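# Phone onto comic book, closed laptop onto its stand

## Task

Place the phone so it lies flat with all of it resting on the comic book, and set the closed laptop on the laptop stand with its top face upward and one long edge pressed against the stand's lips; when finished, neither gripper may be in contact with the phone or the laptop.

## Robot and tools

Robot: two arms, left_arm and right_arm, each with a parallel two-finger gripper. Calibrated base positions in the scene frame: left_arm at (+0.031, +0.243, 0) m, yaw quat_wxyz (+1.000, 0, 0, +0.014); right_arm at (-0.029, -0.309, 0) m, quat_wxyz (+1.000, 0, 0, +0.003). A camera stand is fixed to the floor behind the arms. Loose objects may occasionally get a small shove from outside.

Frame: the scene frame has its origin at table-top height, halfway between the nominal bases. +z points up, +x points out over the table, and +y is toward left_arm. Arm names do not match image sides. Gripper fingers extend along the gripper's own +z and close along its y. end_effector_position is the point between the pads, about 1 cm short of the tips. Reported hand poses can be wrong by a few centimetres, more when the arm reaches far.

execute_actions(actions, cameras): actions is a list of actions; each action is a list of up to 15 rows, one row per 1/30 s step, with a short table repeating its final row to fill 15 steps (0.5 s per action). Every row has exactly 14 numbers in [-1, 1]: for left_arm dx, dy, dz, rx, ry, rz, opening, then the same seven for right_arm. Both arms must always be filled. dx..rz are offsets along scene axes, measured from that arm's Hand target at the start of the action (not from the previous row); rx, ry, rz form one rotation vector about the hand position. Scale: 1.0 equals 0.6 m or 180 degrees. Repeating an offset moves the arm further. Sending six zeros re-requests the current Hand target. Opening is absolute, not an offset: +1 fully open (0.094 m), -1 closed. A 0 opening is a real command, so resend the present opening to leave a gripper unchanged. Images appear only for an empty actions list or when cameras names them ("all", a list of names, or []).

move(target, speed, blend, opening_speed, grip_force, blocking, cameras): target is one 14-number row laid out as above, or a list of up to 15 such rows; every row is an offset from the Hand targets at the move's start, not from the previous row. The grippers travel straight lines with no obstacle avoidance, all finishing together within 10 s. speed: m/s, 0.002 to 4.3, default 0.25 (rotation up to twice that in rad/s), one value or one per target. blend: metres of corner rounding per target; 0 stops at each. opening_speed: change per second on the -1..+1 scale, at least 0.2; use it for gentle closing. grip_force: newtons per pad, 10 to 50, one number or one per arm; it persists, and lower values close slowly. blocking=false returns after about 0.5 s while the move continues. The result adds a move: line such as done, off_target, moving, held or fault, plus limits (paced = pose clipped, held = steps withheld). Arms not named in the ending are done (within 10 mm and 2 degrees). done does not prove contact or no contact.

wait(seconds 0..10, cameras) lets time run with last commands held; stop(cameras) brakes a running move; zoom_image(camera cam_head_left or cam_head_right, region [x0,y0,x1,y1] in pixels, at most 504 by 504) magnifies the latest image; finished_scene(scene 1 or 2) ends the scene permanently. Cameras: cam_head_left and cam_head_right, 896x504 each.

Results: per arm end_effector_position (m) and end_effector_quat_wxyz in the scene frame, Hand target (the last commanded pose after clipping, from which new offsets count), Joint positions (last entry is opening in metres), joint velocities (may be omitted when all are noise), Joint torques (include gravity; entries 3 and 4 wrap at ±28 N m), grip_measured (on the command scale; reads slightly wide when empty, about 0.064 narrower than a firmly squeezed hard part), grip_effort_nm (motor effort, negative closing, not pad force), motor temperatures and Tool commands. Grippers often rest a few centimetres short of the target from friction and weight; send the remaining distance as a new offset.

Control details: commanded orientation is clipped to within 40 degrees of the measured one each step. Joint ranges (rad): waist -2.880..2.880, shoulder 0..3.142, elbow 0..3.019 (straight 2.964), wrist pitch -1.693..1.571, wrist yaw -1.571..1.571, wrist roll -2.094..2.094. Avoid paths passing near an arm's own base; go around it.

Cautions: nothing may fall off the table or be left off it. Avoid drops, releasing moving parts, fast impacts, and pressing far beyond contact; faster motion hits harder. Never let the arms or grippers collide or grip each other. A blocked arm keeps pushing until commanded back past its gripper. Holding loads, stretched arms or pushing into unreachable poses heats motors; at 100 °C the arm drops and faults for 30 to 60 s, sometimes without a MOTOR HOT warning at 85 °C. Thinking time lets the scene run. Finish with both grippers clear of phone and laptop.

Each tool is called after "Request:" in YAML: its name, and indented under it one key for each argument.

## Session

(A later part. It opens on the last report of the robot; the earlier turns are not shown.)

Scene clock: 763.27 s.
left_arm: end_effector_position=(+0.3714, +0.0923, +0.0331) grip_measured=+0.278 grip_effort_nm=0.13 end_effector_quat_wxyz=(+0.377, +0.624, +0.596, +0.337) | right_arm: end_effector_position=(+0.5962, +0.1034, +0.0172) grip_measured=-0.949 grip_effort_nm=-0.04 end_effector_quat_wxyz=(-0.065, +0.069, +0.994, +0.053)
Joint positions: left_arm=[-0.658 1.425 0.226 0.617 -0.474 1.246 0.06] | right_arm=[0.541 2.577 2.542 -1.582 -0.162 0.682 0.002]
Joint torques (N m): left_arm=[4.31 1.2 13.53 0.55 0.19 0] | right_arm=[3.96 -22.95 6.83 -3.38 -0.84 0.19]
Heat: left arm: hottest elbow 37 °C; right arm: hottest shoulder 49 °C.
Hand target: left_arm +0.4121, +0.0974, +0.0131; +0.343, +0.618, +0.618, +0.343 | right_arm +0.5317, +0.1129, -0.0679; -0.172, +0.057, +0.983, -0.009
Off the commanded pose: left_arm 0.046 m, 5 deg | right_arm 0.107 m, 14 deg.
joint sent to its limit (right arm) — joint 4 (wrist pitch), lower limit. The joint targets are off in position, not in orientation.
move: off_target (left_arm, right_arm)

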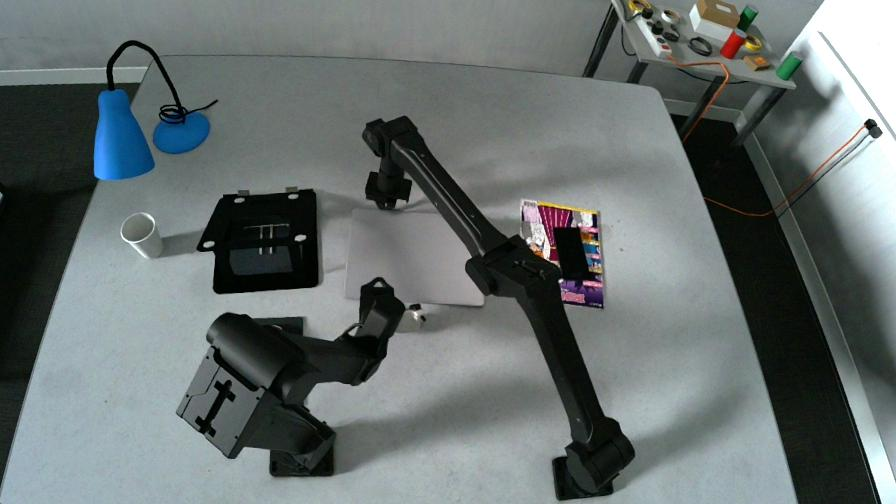

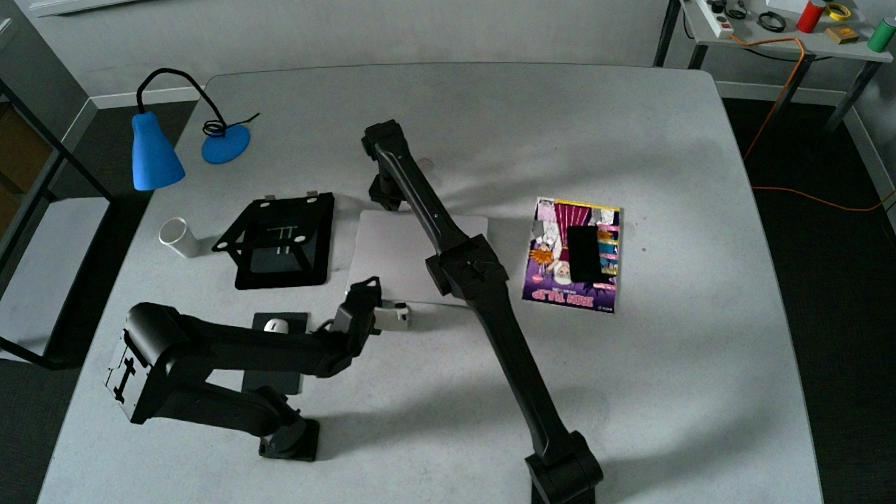

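Request:
move:
  target: [0.02, 0.004, 0.08, 0, 0, 0, 0.28, 0.0, 0.01, -0.01, 0, 0.0, 0, -0.95]
  speed: 0.04
  cameras: ["all"]

Request:
zoom_image:
  camera: "cam_head_left"
  region: [320, 160, 500, 360]

Scene clock: 769.30 s.
left_arm: end_effector_position=(+0.3770, +0.0911, +0.0354) grip_measured=+0.278 grip_effort_nm=0.12 end_effector_quat_wxyz=(+0.334, +0.653, +0.605, +0.309) | right_arm: end_effector_position=(+0.5965, +0.1032, +0.0166) grip_measured=-0.949 grip_effort_nm=-0.04 end_effector_quat_wxyz=(-0.067, +0.070, +0.994, +0.052)
Joint positions: left_arm=[-0.627 1.336 0.293 0.349 -0.416 1.247 0.06] | right_arm=[0.541 2.585 2.557 -1.593 -0.162 0.682 0.002]
Joint torques (N m): left_arm=[3.9 -6.65 14.08 1.22 -1.26 0.24] | right_arm=[4.42 -22.42 6.94 -2.97 -0.86 0.26]
Heat: left arm: hottest elbow 38 °C; right arm: hottest shoulder 49 °C.
Hand target: left_arm +0.4240, +0.0998, +0.0609; +0.343, +0.619, +0.618, +0.343 | right_arm +0.5317, +0.1188, -0.0741; -0.172, +0.057, +0.983, -0.009
Off the commanded pose: left_arm 0.054 m, 6 deg | right_arm 0.112 m, 14 deg.
joint sent to its limit (right arm) — joint 4 (wrist pitch), lower limit. The joint targets are off in position, not in orientation.
move: off_target (left_arm, right_arm)

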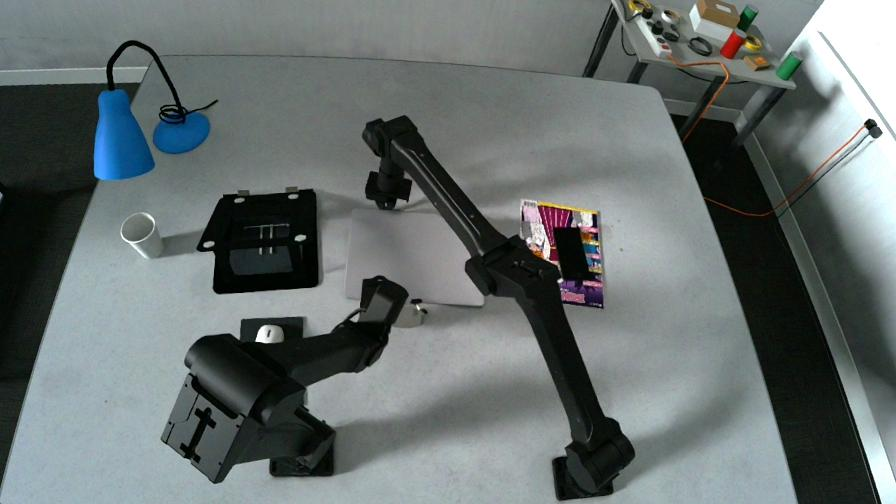

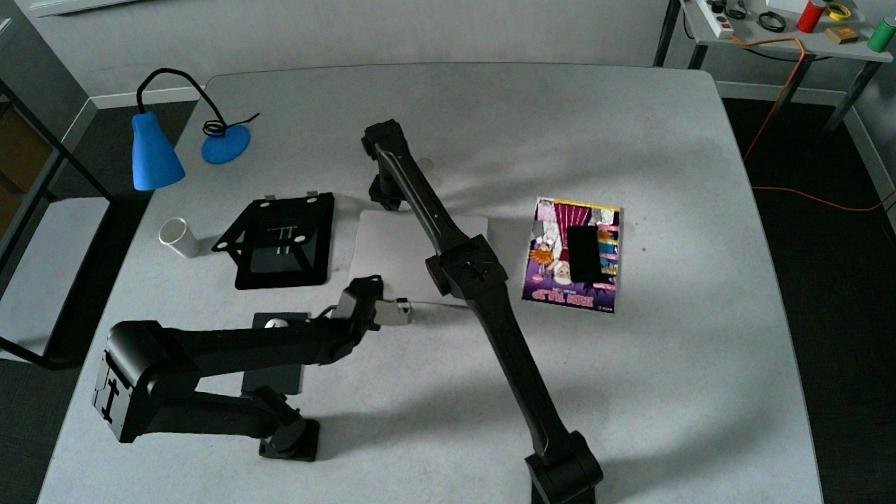

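Scaled by 2.520.

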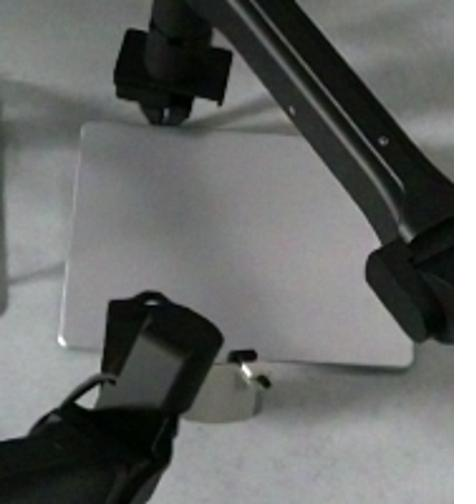

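Request:
move:
  target: [0.0, 0.0, 0.05, 0, 0, 0, 0.28, 0.0, 0.0, 0.0, 0, 0.0, 0, -0.95]
  speed: 0.04
  cameras: ["all"]

Request:
zoom_image:
  camera: "cam_head_left"
  region: [320, 160, 500, 360]

Scene clock: 773.10 s.
left_arm: end_effector_position=(+0.3735, +0.1144, +0.0369) grip_measured=+0.279 grip_effort_nm=0.09 end_effector_quat_wxyz=(+0.289, +0.659, +0.620, +0.314) | right_arm: end_effector_position=(+0.5874, +0.1002, +0.0173) grip_measured=-0.949 grip_effort_nm=-0.04 end_effector_quat_wxyz=(-0.086, +0.073, +0.993, +0.045)
Joint positions: left_arm=[-0.584 1.268 0.308 0.187 -0.428 1.259 0.06] | right_arm=[0.541 2.586 2.557 -1.631 -0.173 0.687 0.002]
Joint torques (N m): left_arm=[-0.09 -10.29 15.99 1.98 -0.75 0.06] | right_arm=[4.37 -22.59 6.09 -1.76 -0.55 0.2]
Heat: left arm: hottest elbow 38 °C; right arm: hottest shoulder 48 °C.
Hand target: left_arm +0.4240, +0.0999, +0.0908; +0.343, +0.619, +0.618, +0.343 | right_arm +0.5317, +0.1189, -0.0740; -0.172, +0.057, +0.983, -0.009
Off the commanded pose: left_arm 0.075 m, 8 deg | right_arm 0.109 m, 12 deg.
joint sent to its limit (right arm) — joint 4 (wrist pitch), lower limit. The joint targets are off in position, not in orientation.
move: off_target (left_arm, right_arm)

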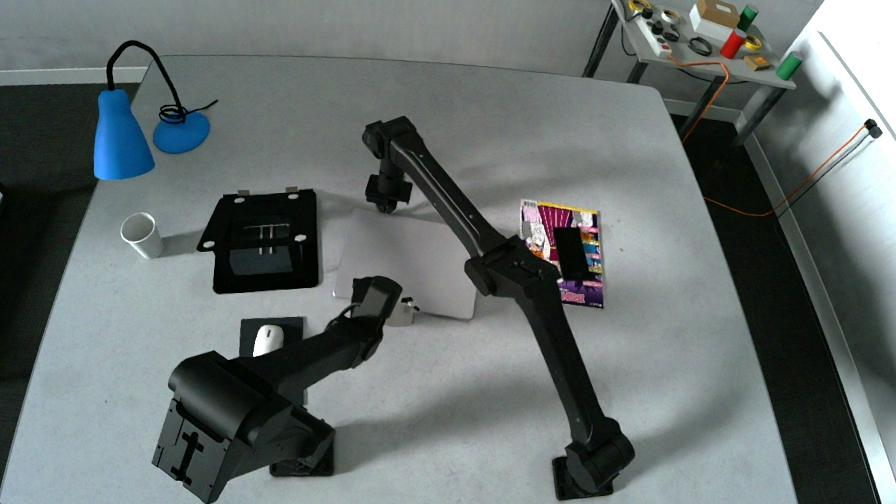

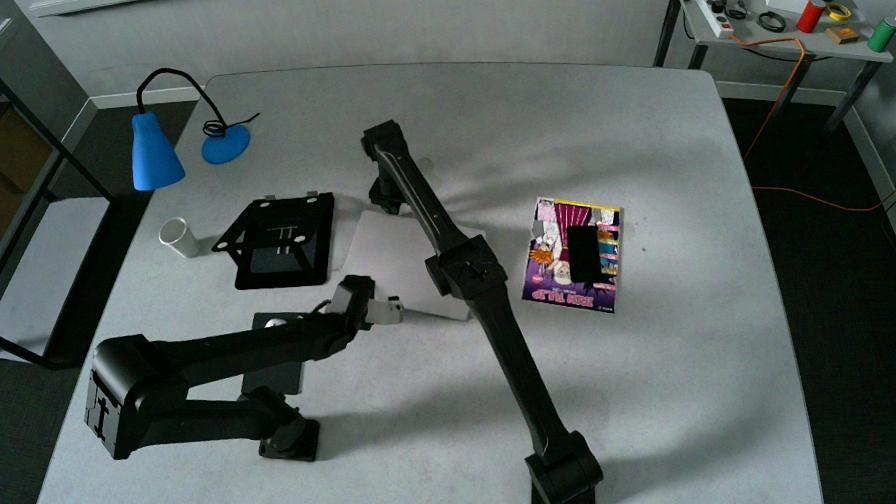

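Scaled by 2.520.

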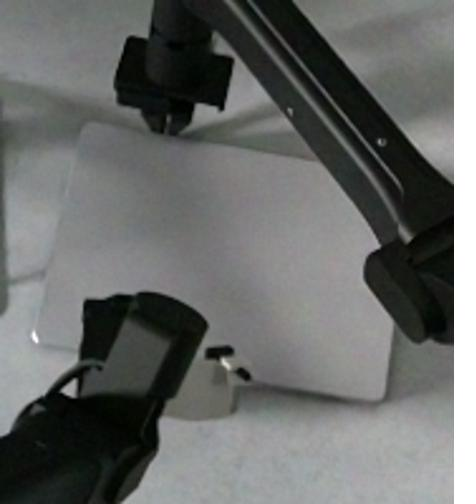

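Request:
move:
  target: [-0.03, -0.015, 0.05, 0, 0, 0, 0.28, 0.03, 0.0, 0.0, 0, 0.0, 0, -0.95]
  speed: 0.04
  cameras: ["cam_head_left"]

Request:
zoom_image:
  camera: "cam_head_left"
  region: [320, 160, 500, 360]

Scene clock: 778.47 s.
left_arm: end_effector_position=(+0.3916, +0.1059, +0.1011) grip_measured=+0.279 grip_effort_nm=0.07 end_effector_quat_wxyz=(+0.324, +0.627, +0.620, +0.343) | right_arm: end_effector_position=(+0.5807, +0.1002, +0.0164) grip_measured=-0.949 grip_effort_nm=-0.04 end_effector_quat_wxyz=(-0.099, +0.073, +0.992, +0.038)
Joint positions: left_arm=[-0.602 1.117 0.382 0.056 -0.486 1.244 0.06] | right_arm=[0.545 2.596 2.573 -1.665 -0.178 0.687 0.002]
Joint torques (N m): left_arm=[-2.78 -5.83 13.35 1.24 -0.35 -0.13] | right_arm=[3.37 -21.19 8.72 -0.59 -0.37 0.14]
Heat: left arm: hottest elbow 39 °C; right arm: hottest shoulder 48 °C.
Hand target: left_arm +0.4061, +0.0908, +0.1210; +0.343, +0.619, +0.618, +0.343 | right_arm +0.5498, +0.1187, -0.0740; -0.172, +0.057, +0.983, -0.009
Off the commanded pose: left_arm 0.029 m, 2 deg | right_arm 0.097 m, 10 deg.
joint sent to its limit (right arm) — joint 4 (wrist pitch), lower limit. The joint targets are off in position, not in orientation.
move: off_target (left_arm, right_arm)
Images, in order (width x height): cam_head_left 896x504.

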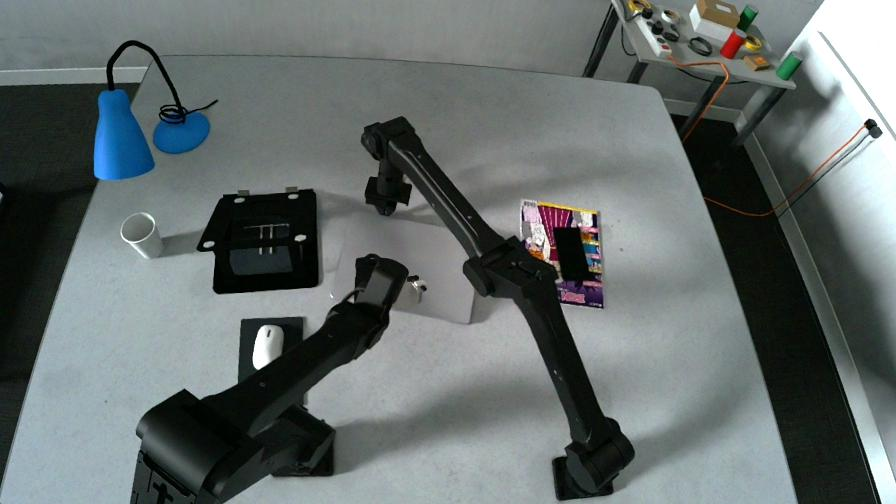

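Scaled by 2.520.

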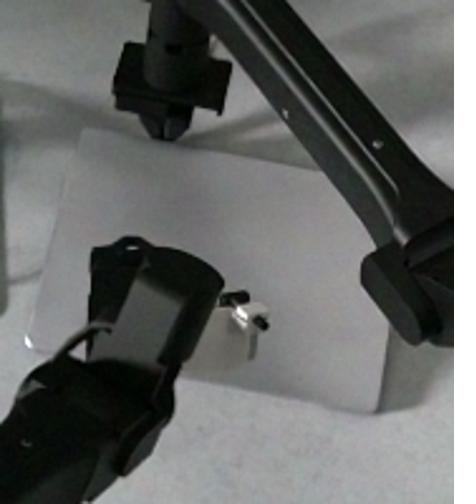

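Request:
move:
  target:
    - [-0.1, 0.015, 0.05, 0, 0, 0, 0.28, 0.0503, -0.031, 0.24, 0.0, -0.1, 0, -0.95]
    - [-0.227, 0.015, 0.015, 0, 0, 0, 0.28, 0.142, -0.123, 0.24, 0.0112, -0.1095, 0.0643, -0.95]
    - [-0.227, 0.015, 0.015, 0, 0, 0, -0.40, 0.142, -0.123, 0.24, 0.0112, -0.1095, 0.0643, 0.95]
  speed: 0.2
  blend: [0.02, 0, 0]
  cameras: ["all"]

Scene clock: 828.30 s.
left_arm: end_effector_position=(+0.2720, +0.1026, +0.1272) grip_measured=-0.398 grip_effort_nm=-0.08 end_effector_quat_wxyz=(+0.337, +0.619, +0.619, +0.346) | right_arm: end_effector_position=(+0.6284, +0.0362, +0.0807) grip_measured=+0.948 grip_effort_nm=0.07 end_effector_quat_wxyz=(+0.000, -0.038, +0.999, -0.001)
Joint positions: left_arm=[-1.012 0.674 0.288 -0.473 -0.791 0.895 0.028] | right_arm=[0.48 2.474 2.519 -1.617 0.001 0.41 0.091]
Joint torques (N m): left_arm=[-2.26 -2.67 10.77 1.05 -0.49 -0.18] | right_arm=[0.97 -26.93 13.19 -0.23 -0.01 0.09]
Motor temperatures (°C): left_arm=[22 27 43 24 27 23 26] | right_arm=[26 48 46 25 25 23 25]
Heat: left arm: hottest elbow 43 °C; right arm: hottest shoulder 48 °C.
Hand target: left_arm +0.2698, +0.0998, +0.1299; +0.343, +0.619, +0.618, +0.343 | right_arm +0.6350, +0.0449, +0.0700; +0.000, -0.044, +0.999, +0.000
Off the commanded pose: left_arm 0.005 m, 1 deg | right_arm 0.015 m, 1 deg.
move: off_target (right_arm); target 3's new opening was sent with right_arm's hand 0.015 m and 1 deg from that target

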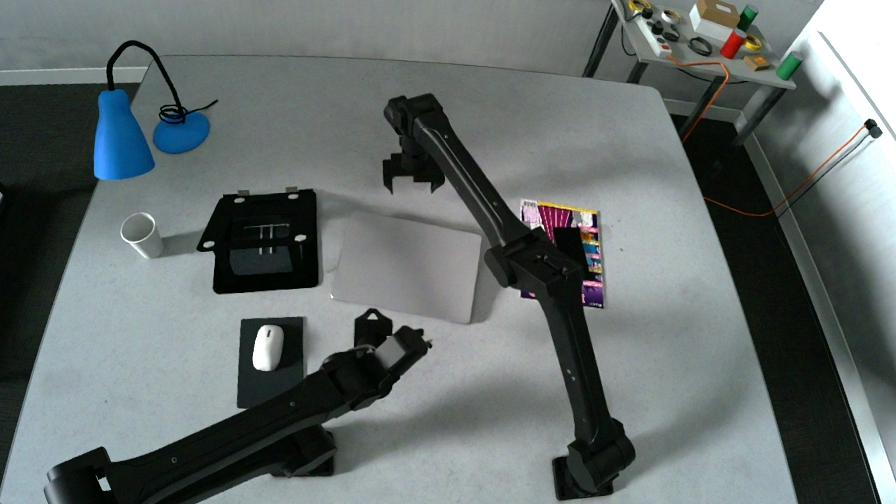

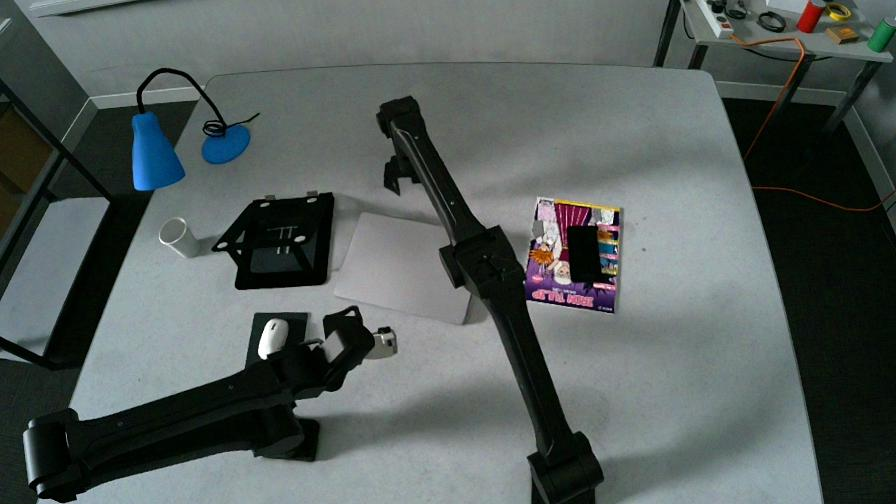

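Request:
move:
  target:
    - [0, 0, 0, 0, 0, 0, -0.40, 0, 0, -0.14, 0, 0, 0, 0.95]
    - [0, 0, 0, 0, 0, 0, -0.40, -0.15, 0, -0.14, 0, 0, 0, 0.95]
  speed: 0.08
  cameras: ["all"]

Scene clock: 836.20 s.
left_arm: end_effector_position=(+0.2720, +0.1026, +0.1272) grip_measured=-0.398 grip_effort_nm=-0.08 end_effector_quat_wxyz=(+0.337, +0.619, +0.619, +0.346) | right_arm: end_effector_position=(+0.5776, +0.0336, +0.0168) grip_measured=+0.949 grip_effort_nm=0.06 end_effector_quat_wxyz=(+0.036, -0.019, +0.999, +0.015)
Joint positions: left_arm=[-1.012 0.674 0.288 -0.473 -0.791 0.895 0.028] | right_arm=[0.512 2.255 1.944 -1.182 0.008 0.478 0.092]
Joint torques (N m): left_arm=[-2.84 -2.67 10.85 1.13 -0.48 -0.17] | right_arm=[3.02 -26.17 5.09 -0.44 -0.22 0.02]
Heat: left arm: hottest elbow 42 °C; right arm: hottest shoulder 49 °C.
Hand target: left_arm +0.2698, +0.0998, +0.1299; +0.343, +0.619, +0.618, +0.343 | right_arm +0.5450, +0.0449, -0.0140; +0.000, -0.044, +0.999, +0.000
Off the commanded pose: left_arm 0.004 m, 1 deg | right_arm 0.046 m, 5 deg.
move: off_target (right_arm)

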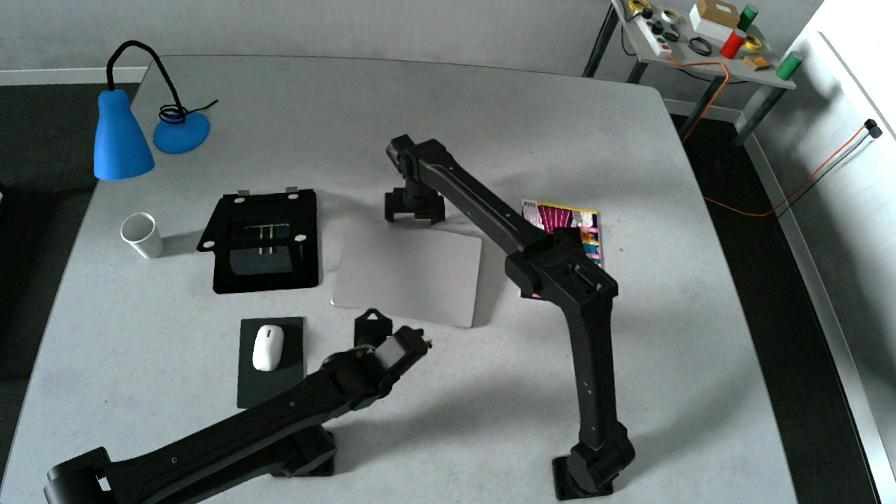

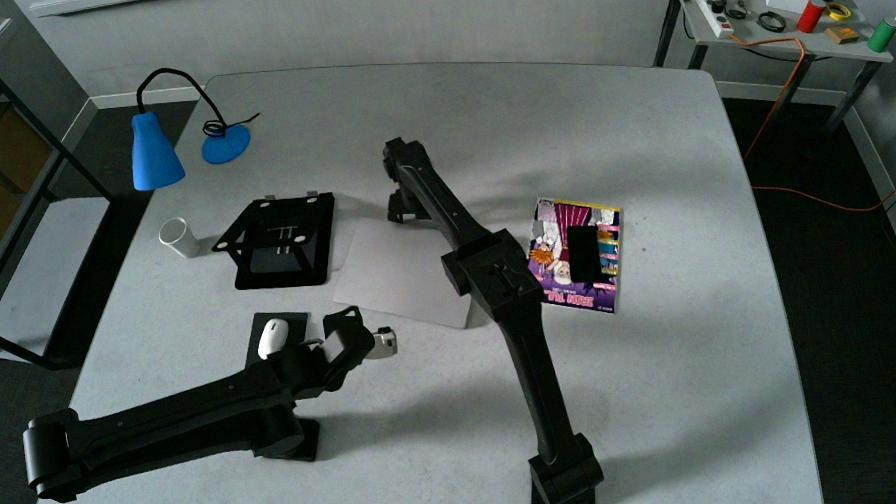

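Request:
move:
  target: [0, 0, 0, 0, 0, 0, -0.40, -0.1, 0, -0.01, 0, 0, 0, 0.95]
  speed: 0.08
  cameras: ["all"]

Scene clock: 839.70 s.
left_arm: end_effector_position=(+0.2720, +0.1026, +0.1272) grip_measured=-0.398 grip_effort_nm=-0.08 end_effector_quat_wxyz=(+0.337, +0.619, +0.619, +0.346) | right_arm: end_effector_position=(+0.5218, +0.0375, +0.0151) grip_measured=+0.949 grip_effort_nm=0.05 end_effector_quat_wxyz=(+0.042, -0.038, +0.998, +0.015)
Joint positions: left_arm=[-1.012 0.674 0.288 -0.473 -0.791 0.895 0.028] | right_arm=[0.562 2.127 1.712 -1.067 0.017 0.491 0.092]
Joint torques (N m): left_arm=[-2.37 -3.19 10.77 1.13 -0.46 -0.11] | right_arm=[3.02 -23.88 4.66 -0.38 -0.44 0.36]
Heat: left arm: hottest elbow 42 °C; right arm: hottest shoulder 49 °C.
Hand target: left_arm +0.2698, +0.0998, +0.1299; +0.343, +0.619, +0.618, +0.343 | right_arm +0.4850, +0.0449, -0.0200; +0.000, -0.044, +0.999, +0.000
Off the commanded pose: left_arm 0.004 m, 1 deg | right_arm 0.051 m, 5 deg.
move: off_target (right_arm)

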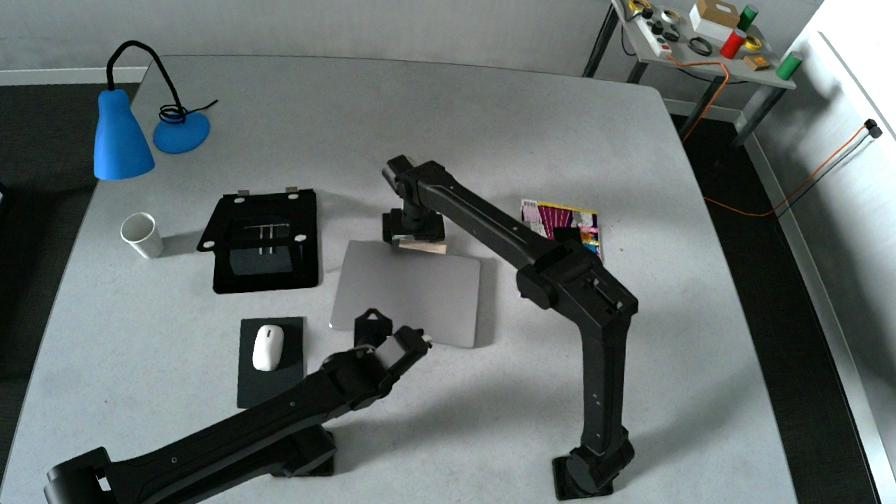

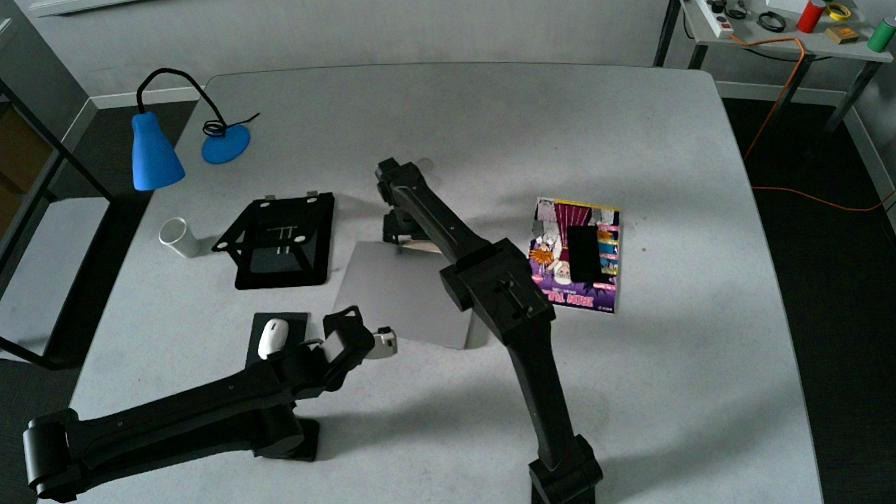

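Request:
move:
  target:
    - [-0.033, 0.167, 0.05, 0, 0.322, 0, -0.40, 0.03, 0, 0.23, 0, 0, 0, 0.95]
    - [-0.033, 0.167, 0.05, 0, 0.322, 0, -0.40, -0.40, -0.025, 0.23, 0, 0, 0, 0.95]
  speed: 0.25
  cameras: ["all"]

Scene clock: 855.00 s.
left_arm: end_effector_position=(+0.2290, +0.2016, +0.1358) grip_measured=-0.398 grip_effort_nm=-0.08 end_effector_quat_wxyz=(-0.021, +0.709, +0.705, -0.011) | right_arm: end_effector_position=(+0.2679, +0.0250, +0.1156) grip_measured=+0.949 grip_effort_nm=0.05 end_effector_quat_wxyz=(-0.010, -0.059, +0.998, -0.006)
Joint positions: left_arm=[-0.235 0.909 0.678 -1.388 -0.004 1.37 0.028] | right_arm=[0.839 1.596 1.209 -1.208 -0.006 0.725 0.092]
Joint torques (N m): left_arm=[-1.9 -3.78 9.84 0.16 0.05 0.01] | right_arm=[-0.21 -14.62 9.54 0.05 0.13 0.06]
Heat: left arm: hottest elbow 41 °C; right arm: hottest shoulder 47 °C.
Hand target: left_arm +0.2290, +0.2016, +0.1358; -0.021, +0.709, +0.705, -0.011 (not the last commanded pose) | right_arm +0.2766, +0.0269, +0.1132; -0.011, -0.058, +0.998, -0.008 (not the last commanded pose)
Off the commanded pose: left_arm 0.032 m, 3 deg | right_arm 0.024 m, 2 deg.
move: held (left_arm, right_arm; a check stopped the path); limits=held
pose unreachable (left arm): on one or more control steps of this call, first in action 0 (counted from 0), this arm could not follow its commanded pose, so it was not sent that pose on those steps. It may still have moved: this result reports where it is.
cause: moving toward the commanded pose would bring a part of the arm too close to another arm (this arm's wrist camera and the right arm's wrist (the part past joint 4), along the way the arms are being sent, or toward where that arm still pushes).
pose unreachable (right arm): on one or more control steps of this call, first in action 0 (counted from 0), this arm could not follow its commanded pose, so it was not sent that pose on those steps. It may still have moved: this result reports where it is.
cause: moving toward the commanded pose would bring a part of the arm too close to another arm (this arm's wrist (the part past joint 4) and the left arm's wrist camera, at the place that arm was heading or pushing toward when its own hold began).

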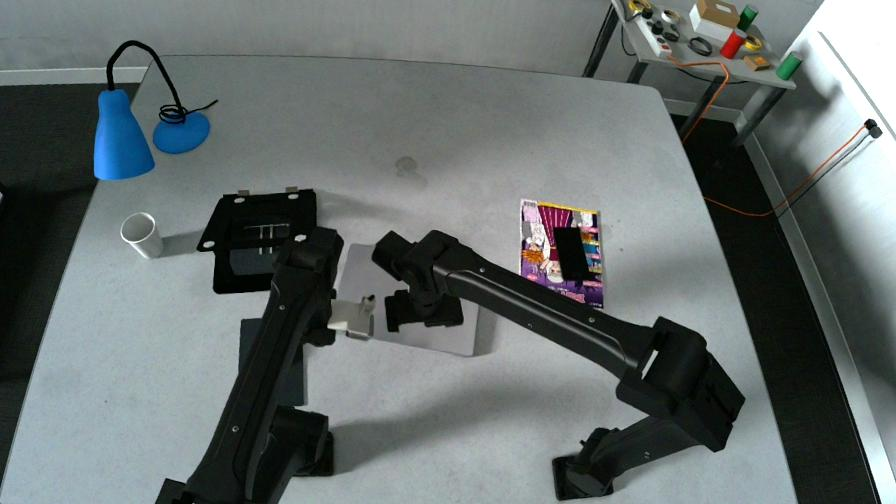

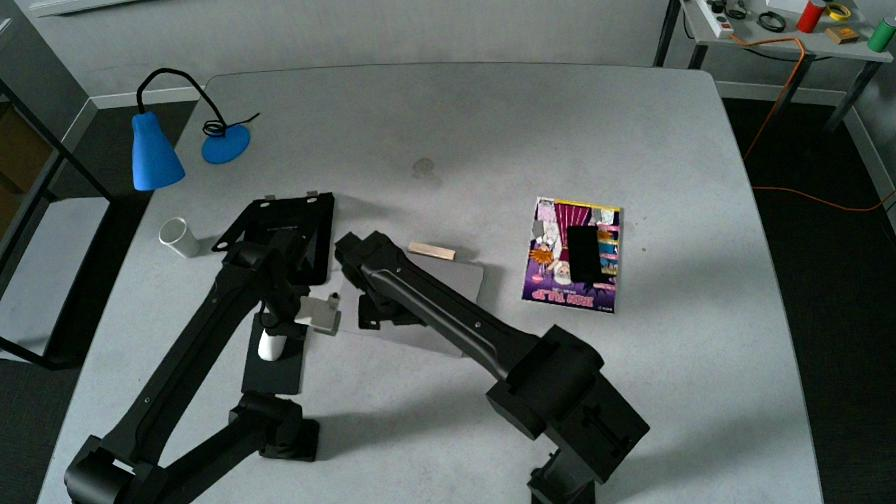

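Request:
zoom_image:
  camera: "cam_head_right"
  region: [320, 200, 520, 380]

Request:
zoom_image:
  camera: "cam_head_left"
  region: [300, 200, 520, 380]

Scaled by 2.520.

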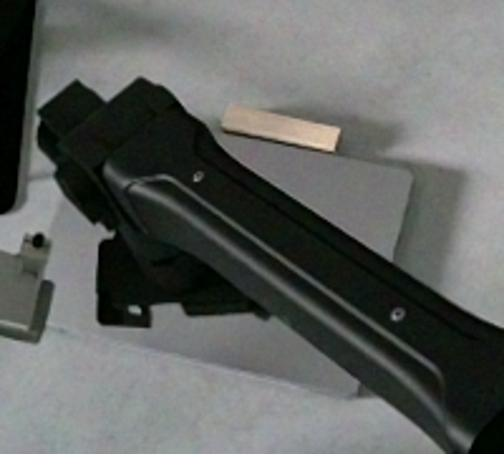

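Scaled by 2.291.

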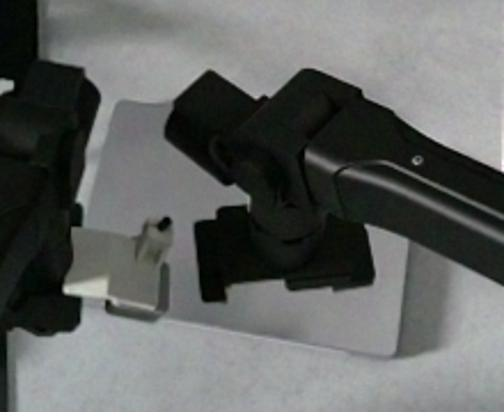

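Request:
move:
  target: [0.03, 0.12, 0.08, 0, 0, 0, -0.40, 0.05, 0, 0.02, 0, 0, 0, 0.95]
  speed: 0.2
  cameras: ["all"]

Scene clock: 862.40 s.
left_arm: end_effector_position=(+0.2290, +0.2689, +0.1614) grip_measured=-0.398 grip_effort_nm=-0.08 end_effector_quat_wxyz=(-0.037, +0.710, +0.703, -0.028) | right_arm: end_effector_position=(+0.2899, +0.0166, +0.1195) grip_measured=+0.949 grip_effort_nm=0.05 end_effector_quat_wxyz=(-0.016, -0.059, +0.998, -0.012)
Joint positions: left_arm=[0.084 0.918 0.749 -1.491 -0.024 1.693 0.028] | right_arm=[0.791 1.623 1.254 -1.242 -0.004 0.678 0.092]
Joint torques (N m): left_arm=[-0.62 -3.66 15.8 -0.21 0.15 0.13] | right_arm=[-0.15 -14.56 12.08 -0.28 0.11 0.09]
Heat: left arm: hottest elbow 41 °C; right arm: hottest shoulder 46 °C.
Hand target: left_arm +0.2471, +0.2736, +0.1839; -0.021, +0.709, +0.705, -0.011 | right_arm +0.3067, +0.0269, +0.1252; -0.011, -0.058, +0.998, -0.008
Off the commanded pose: left_arm 0.029 m, 3 deg | right_arm 0.020 m, 1 deg.
move: off_target (left_arm, right_arm)

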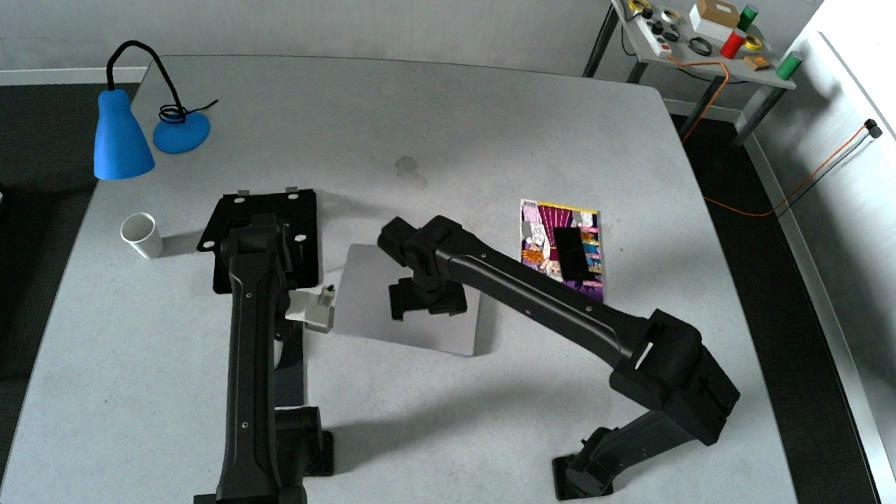

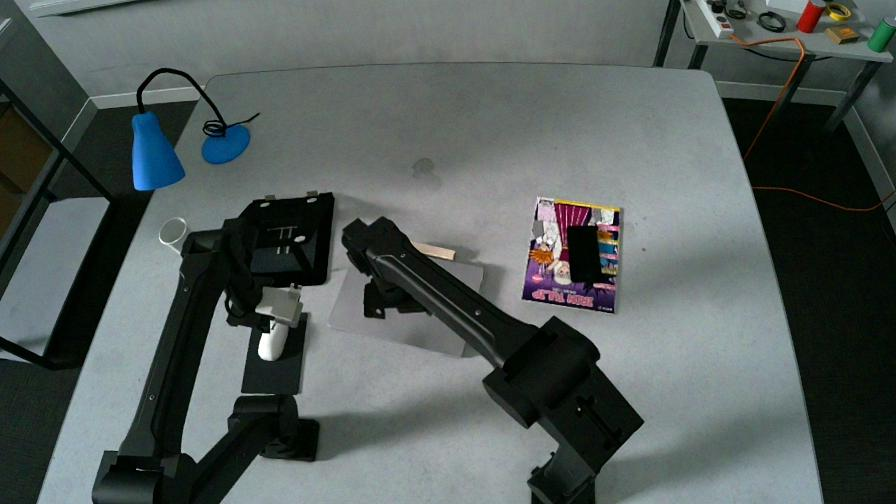

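Request:
wait:
  seconds: 1
  cameras: ["all"]

Scene clock: 873.47 s.
left_arm: end_effector_position=(+0.2289, +0.2689, +0.1615) grip_measured=-0.398 grip_effort_nm=-0.08 end_effector_quat_wxyz=(-0.037, +0.710, +0.702, -0.028) | right_arm: end_effector_position=(+0.2899, +0.0166, +0.1195) grip_measured=+0.949 grip_effort_nm=0.05 end_effector_quat_wxyz=(-0.016, -0.059, +0.998, -0.012)
Joint positions: left_arm=[0.084 0.918 0.749 -1.492 -0.024 1.693 0.028] | right_arm=[0.791 1.623 1.254 -1.242 -0.004 0.678 0.092]
Joint torques (N m): left_arm=[-0.15 -4.48 15.87 -0.27 0.12 0.12] | right_arm=[-0.15 -14.62 12.04 -0.29 0.11 0.09]
Heat: left arm: hottest elbow 41 °C; right arm: hottest elbow 48 °C.
Hand target: left_arm +0.2470, +0.2736, +0.1839; -0.021, +0.709, +0.705, -0.011 | right_arm +0.3067, +0.0269, +0.1252; -0.011, -0.058, +0.998, -0.008
Tool commands: left_gripper/opening=-0.4 right_gripper/opening=+0.95
Off the commanded pose: left_arm 0.029 m, 3 deg | right_arm 0.020 m, 1 deg.
wait: 1.00 s; at rest from the start

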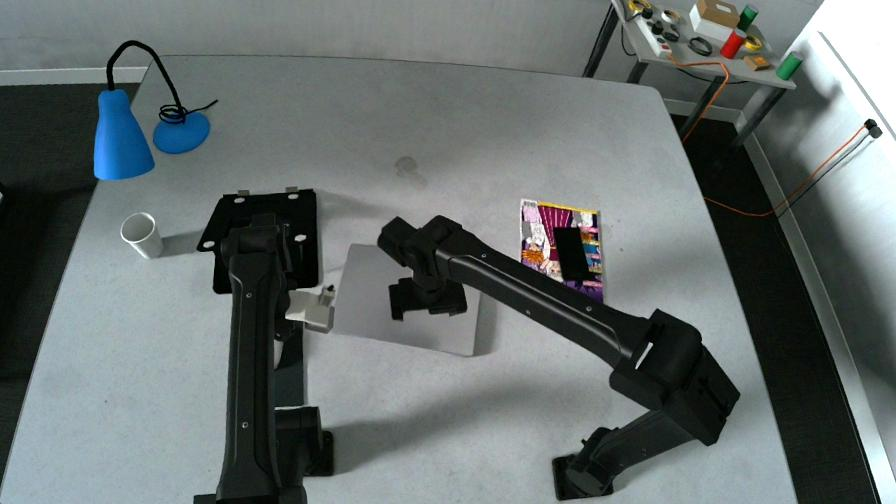

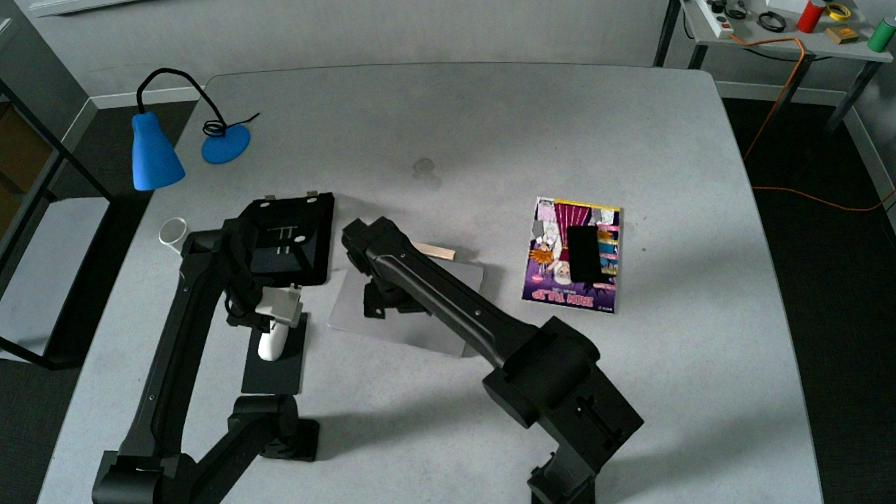

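Request:
move:
  target: [0, 0, 0, 0, 0, 0, -0.40, -0.08, -0.42, 0.05, 0, 0, 0, 0.95]
  speed: 0.3
  cameras: ["all"]

Request:
zoom_image:
  camera: "cam_head_left"
  region: [310, 210, 510, 370]

Request:
zoom_image:
  camera: "cam_head_right"
  region: [310, 210, 510, 370]

Scene clock: 878.27 s.
left_arm: end_effector_position=(+0.2289, +0.2689, +0.1615) grip_measured=-0.398 grip_effort_nm=-0.08 end_effector_quat_wxyz=(-0.037, +0.710, +0.702, -0.028) | right_arm: end_effector_position=(+0.2654, -0.2194, +0.1586) grip_measured=+0.949 grip_effort_nm=0.05 end_effector_quat_wxyz=(-0.002, -0.060, +0.998, -0.007)
Joint positions: left_arm=[0.084 0.918 0.749 -1.492 -0.024 1.693 0.028] | right_arm=[0.3 1.181 0.916 -1.312 0.012 0.185 0.092]
Joint torques (N m): left_arm=[-0.62 -4.13 15.76 -0.44 0.14 0.1] | right_arm=[-0.26 -9.99 7.41 -0.23 -0.03 0.02]
Heat: left arm: hottest elbow 41 °C; right arm: hottest elbow 49 °C.
Hand target: left_arm +0.2470, +0.2736, +0.1839; -0.021, +0.709, +0.705, -0.011 | right_arm +0.2587, -0.2251, +0.1553; -0.011, -0.058, +0.998, -0.008
Off the commanded pose: left_arm 0.029 m, 3 deg | right_arm 0.009 m, 1 deg.
move: off_target (left_arm)

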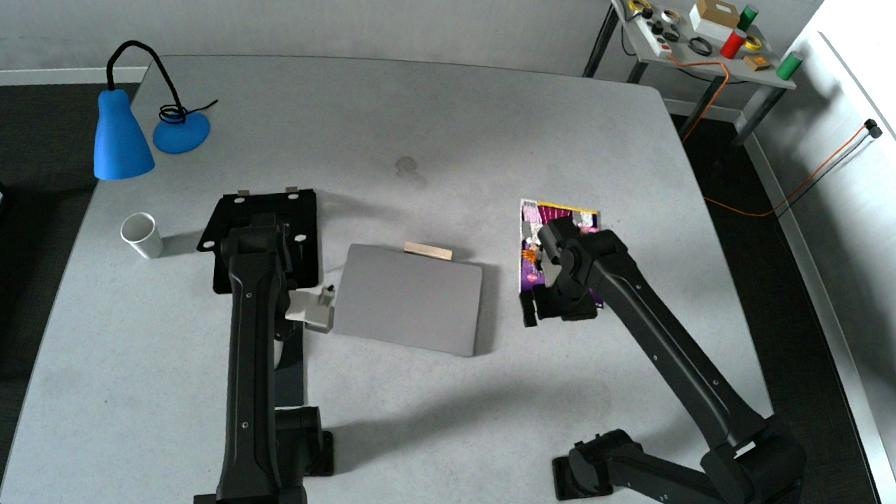

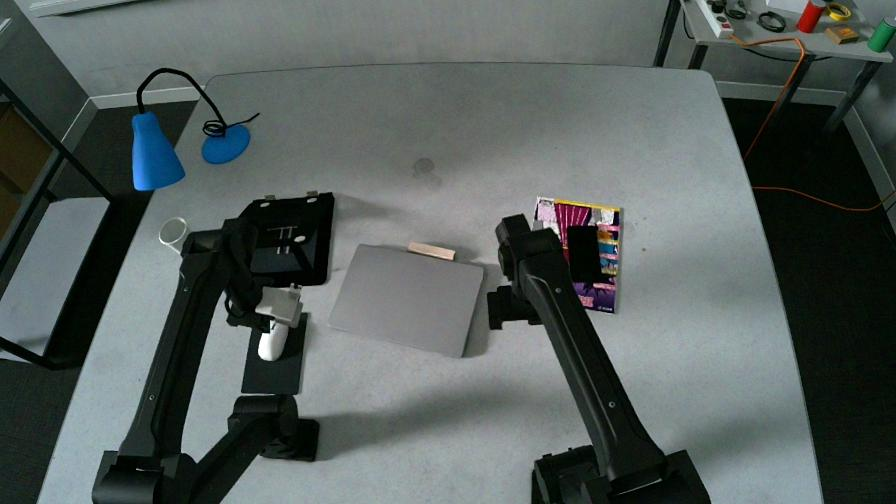

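Scaled by 2.520.

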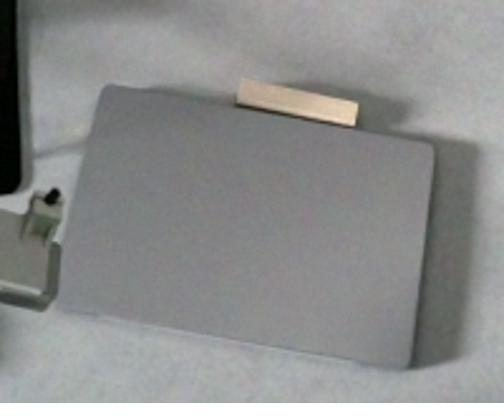

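Scaled by 2.520.

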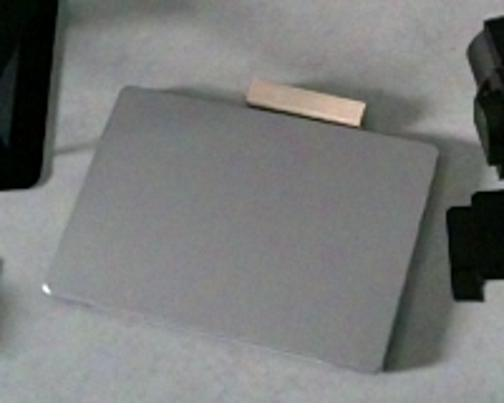

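Request:
zoom_image:
  camera: "cam_head_left"
  region: [390, 230, 470, 276]

Request:
zoom_image:
  camera: "cam_head_right"
  region: [390, 230, 470, 276]

Scaled by 6.300.

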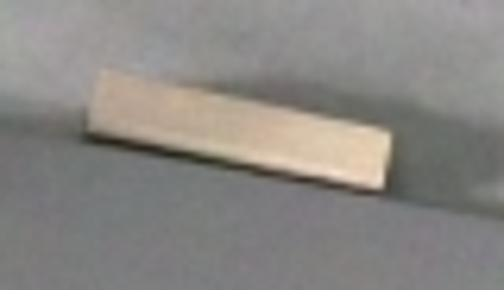

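Scaled by 6.300.

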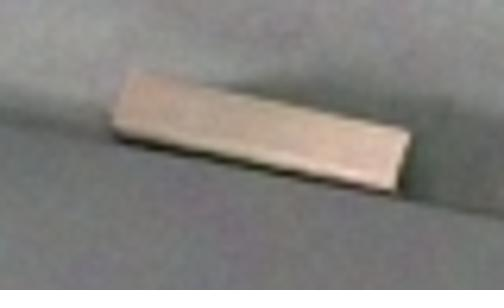

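Request:
wait:
  seconds: 0.5
  cameras: ["all"]

Scene clock: 911.80 s.
left_arm: end_effector_position=(+0.2289, +0.2689, +0.1615) grip_measured=-0.398 grip_effort_nm=-0.08 end_effector_quat_wxyz=(-0.037, +0.710, +0.702, -0.028) | right_arm: end_effector_position=(+0.2654, -0.2194, +0.1586) grip_measured=+0.949 grip_effort_nm=0.05 end_effector_quat_wxyz=(-0.002, -0.060, +0.998, -0.007)
Joint positions: left_arm=[0.084 0.918 0.749 -1.492 -0.024 1.693 0.028] | right_arm=[0.3 1.181 0.916 -1.312 0.012 0.185 0.092]
Joint torques (N m): left_arm=[-0.26 -3.25 16.01 -0.34 0.11 0.11] | right_arm=[-0.32 -9.88 7.38 -0.23 -0.02 0.08]
Motor temperatures (°C): left_arm=[22 27 43 23 27 23 26] | right_arm=[26 41 44 25 24 23 25]
Heat: left arm: hottest elbow 43 °C; right arm: hottest elbow 44 °C.
Hand target: left_arm +0.2470, +0.2736, +0.1839; -0.021, +0.709, +0.705, -0.011 | right_arm +0.2587, -0.2251, +0.1553; -0.011, -0.058, +0.998, -0.008
Tool commands: left_gripper/opening=-0.4 right_gripper/opening=+0.95
Off the commanded pose: left_arm 0.029 m, 3 deg | right_arm 0.009 m, 1 deg.
wait: 0.50 s; at rest from the start

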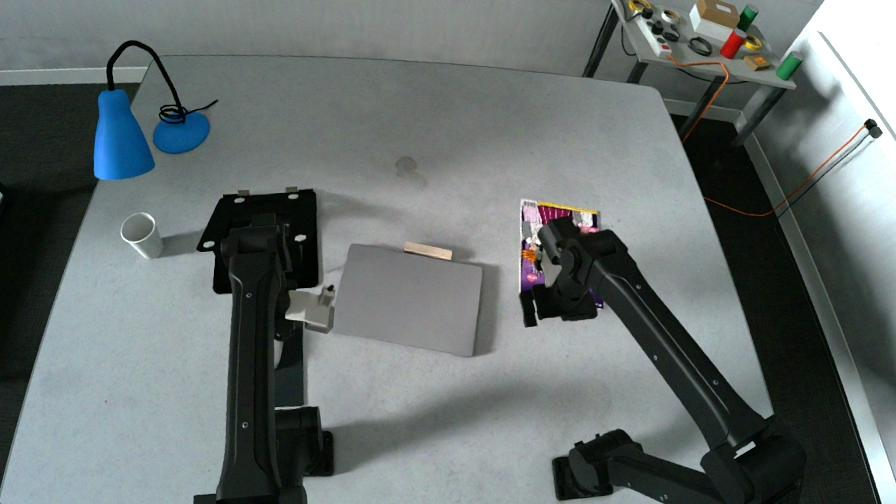

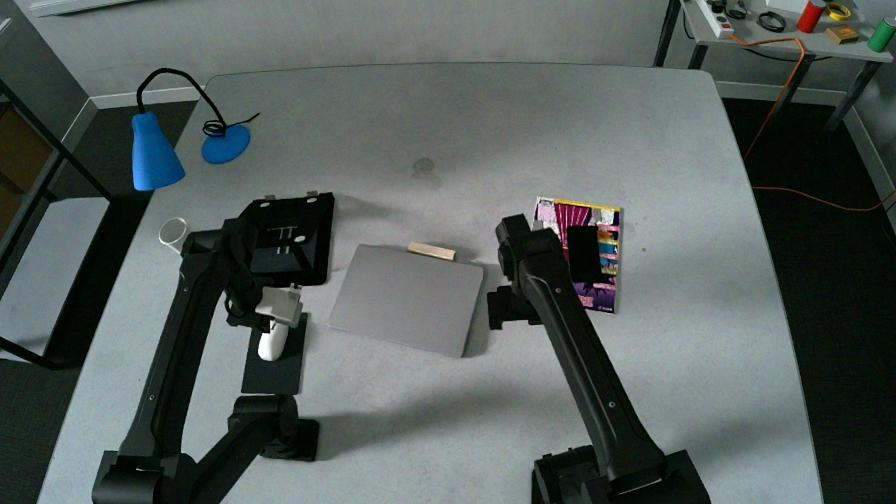

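Request:
move:
  target:
    - [0.0, 0.08, 0.05, 0, 0, 0, -0.40, -0.04, 0.2, 0.0, 0, 0, 0, 0.95]
    - [0.0, 0.08, 0.05, 0, 0, 0, -0.40, -0.04, 0.41, -0.059, 0, 0, 0, 0.95]
  speed: 0.25
  blend: [0.02, 0]
  cameras: ["all"]

Scene clock: 960.60 s.
left_arm: end_effector_position=(+0.2305, +0.3132, +0.1901) grip_measured=-0.398 grip_effort_nm=-0.08 end_effector_quat_wxyz=(-0.034, +0.710, +0.702, -0.032) | right_arm: end_effector_position=(+0.2220, +0.0011, +0.1111) grip_measured=+0.949 grip_effort_nm=0.05 end_effector_quat_wxyz=(-0.023, -0.058, +0.998, -0.020)
Joint positions: left_arm=[0.286 0.941 0.837 -1.555 -0.032 1.895 0.028] | right_arm=[0.884 1.505 1.09 -1.216 -0.008 0.772 0.092]
Joint torques (N m): left_arm=[-0.5 -3.49 16.18 -0.32 0.14 0.13] | right_arm=[1.08 -12.75 11.79 0.18 0.13 0.19]
Heat: left arm: hottest elbow 44 °C; right arm: hottest elbow 43 °C.
Hand target: left_arm +0.2470, +0.3216, +0.2138; -0.021, +0.709, +0.705, -0.011 | right_arm +0.2347, +0.0209, +0.1199; -0.011, -0.058, +0.998, -0.008
Off the commanded pose: left_arm 0.030 m, 3 deg | right_arm 0.025 m, 2 deg.
move: off_target (left_arm, right_arm)

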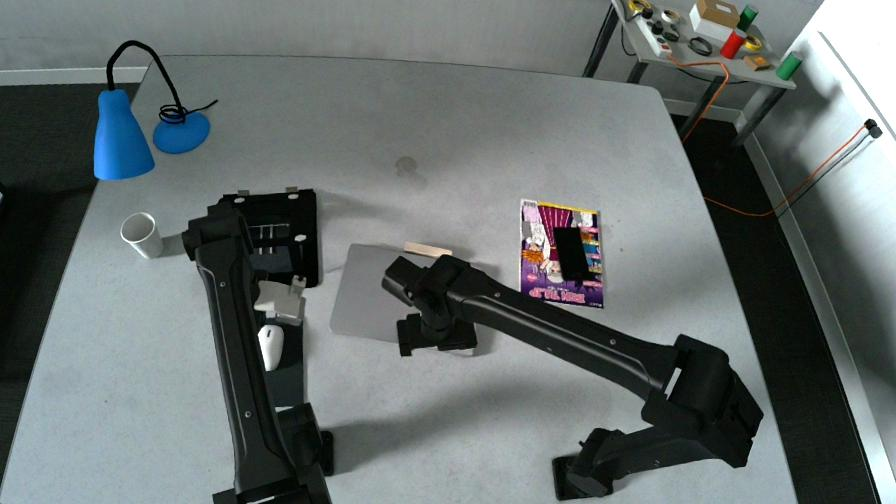

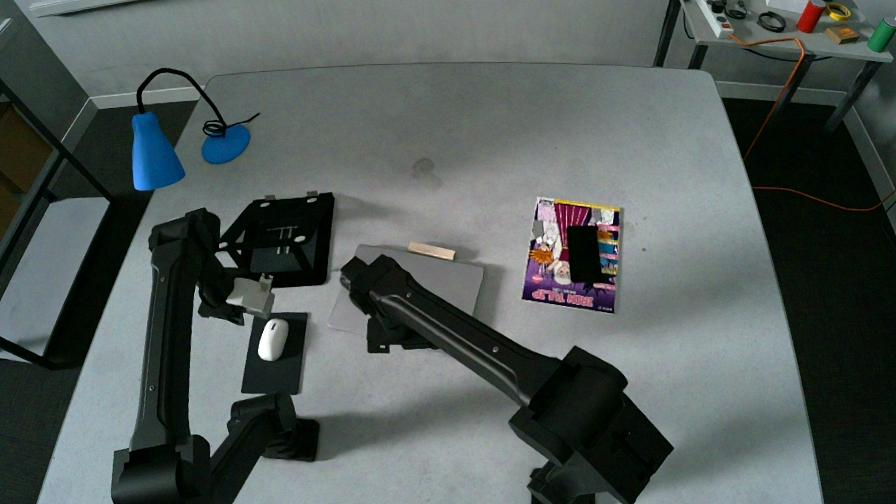

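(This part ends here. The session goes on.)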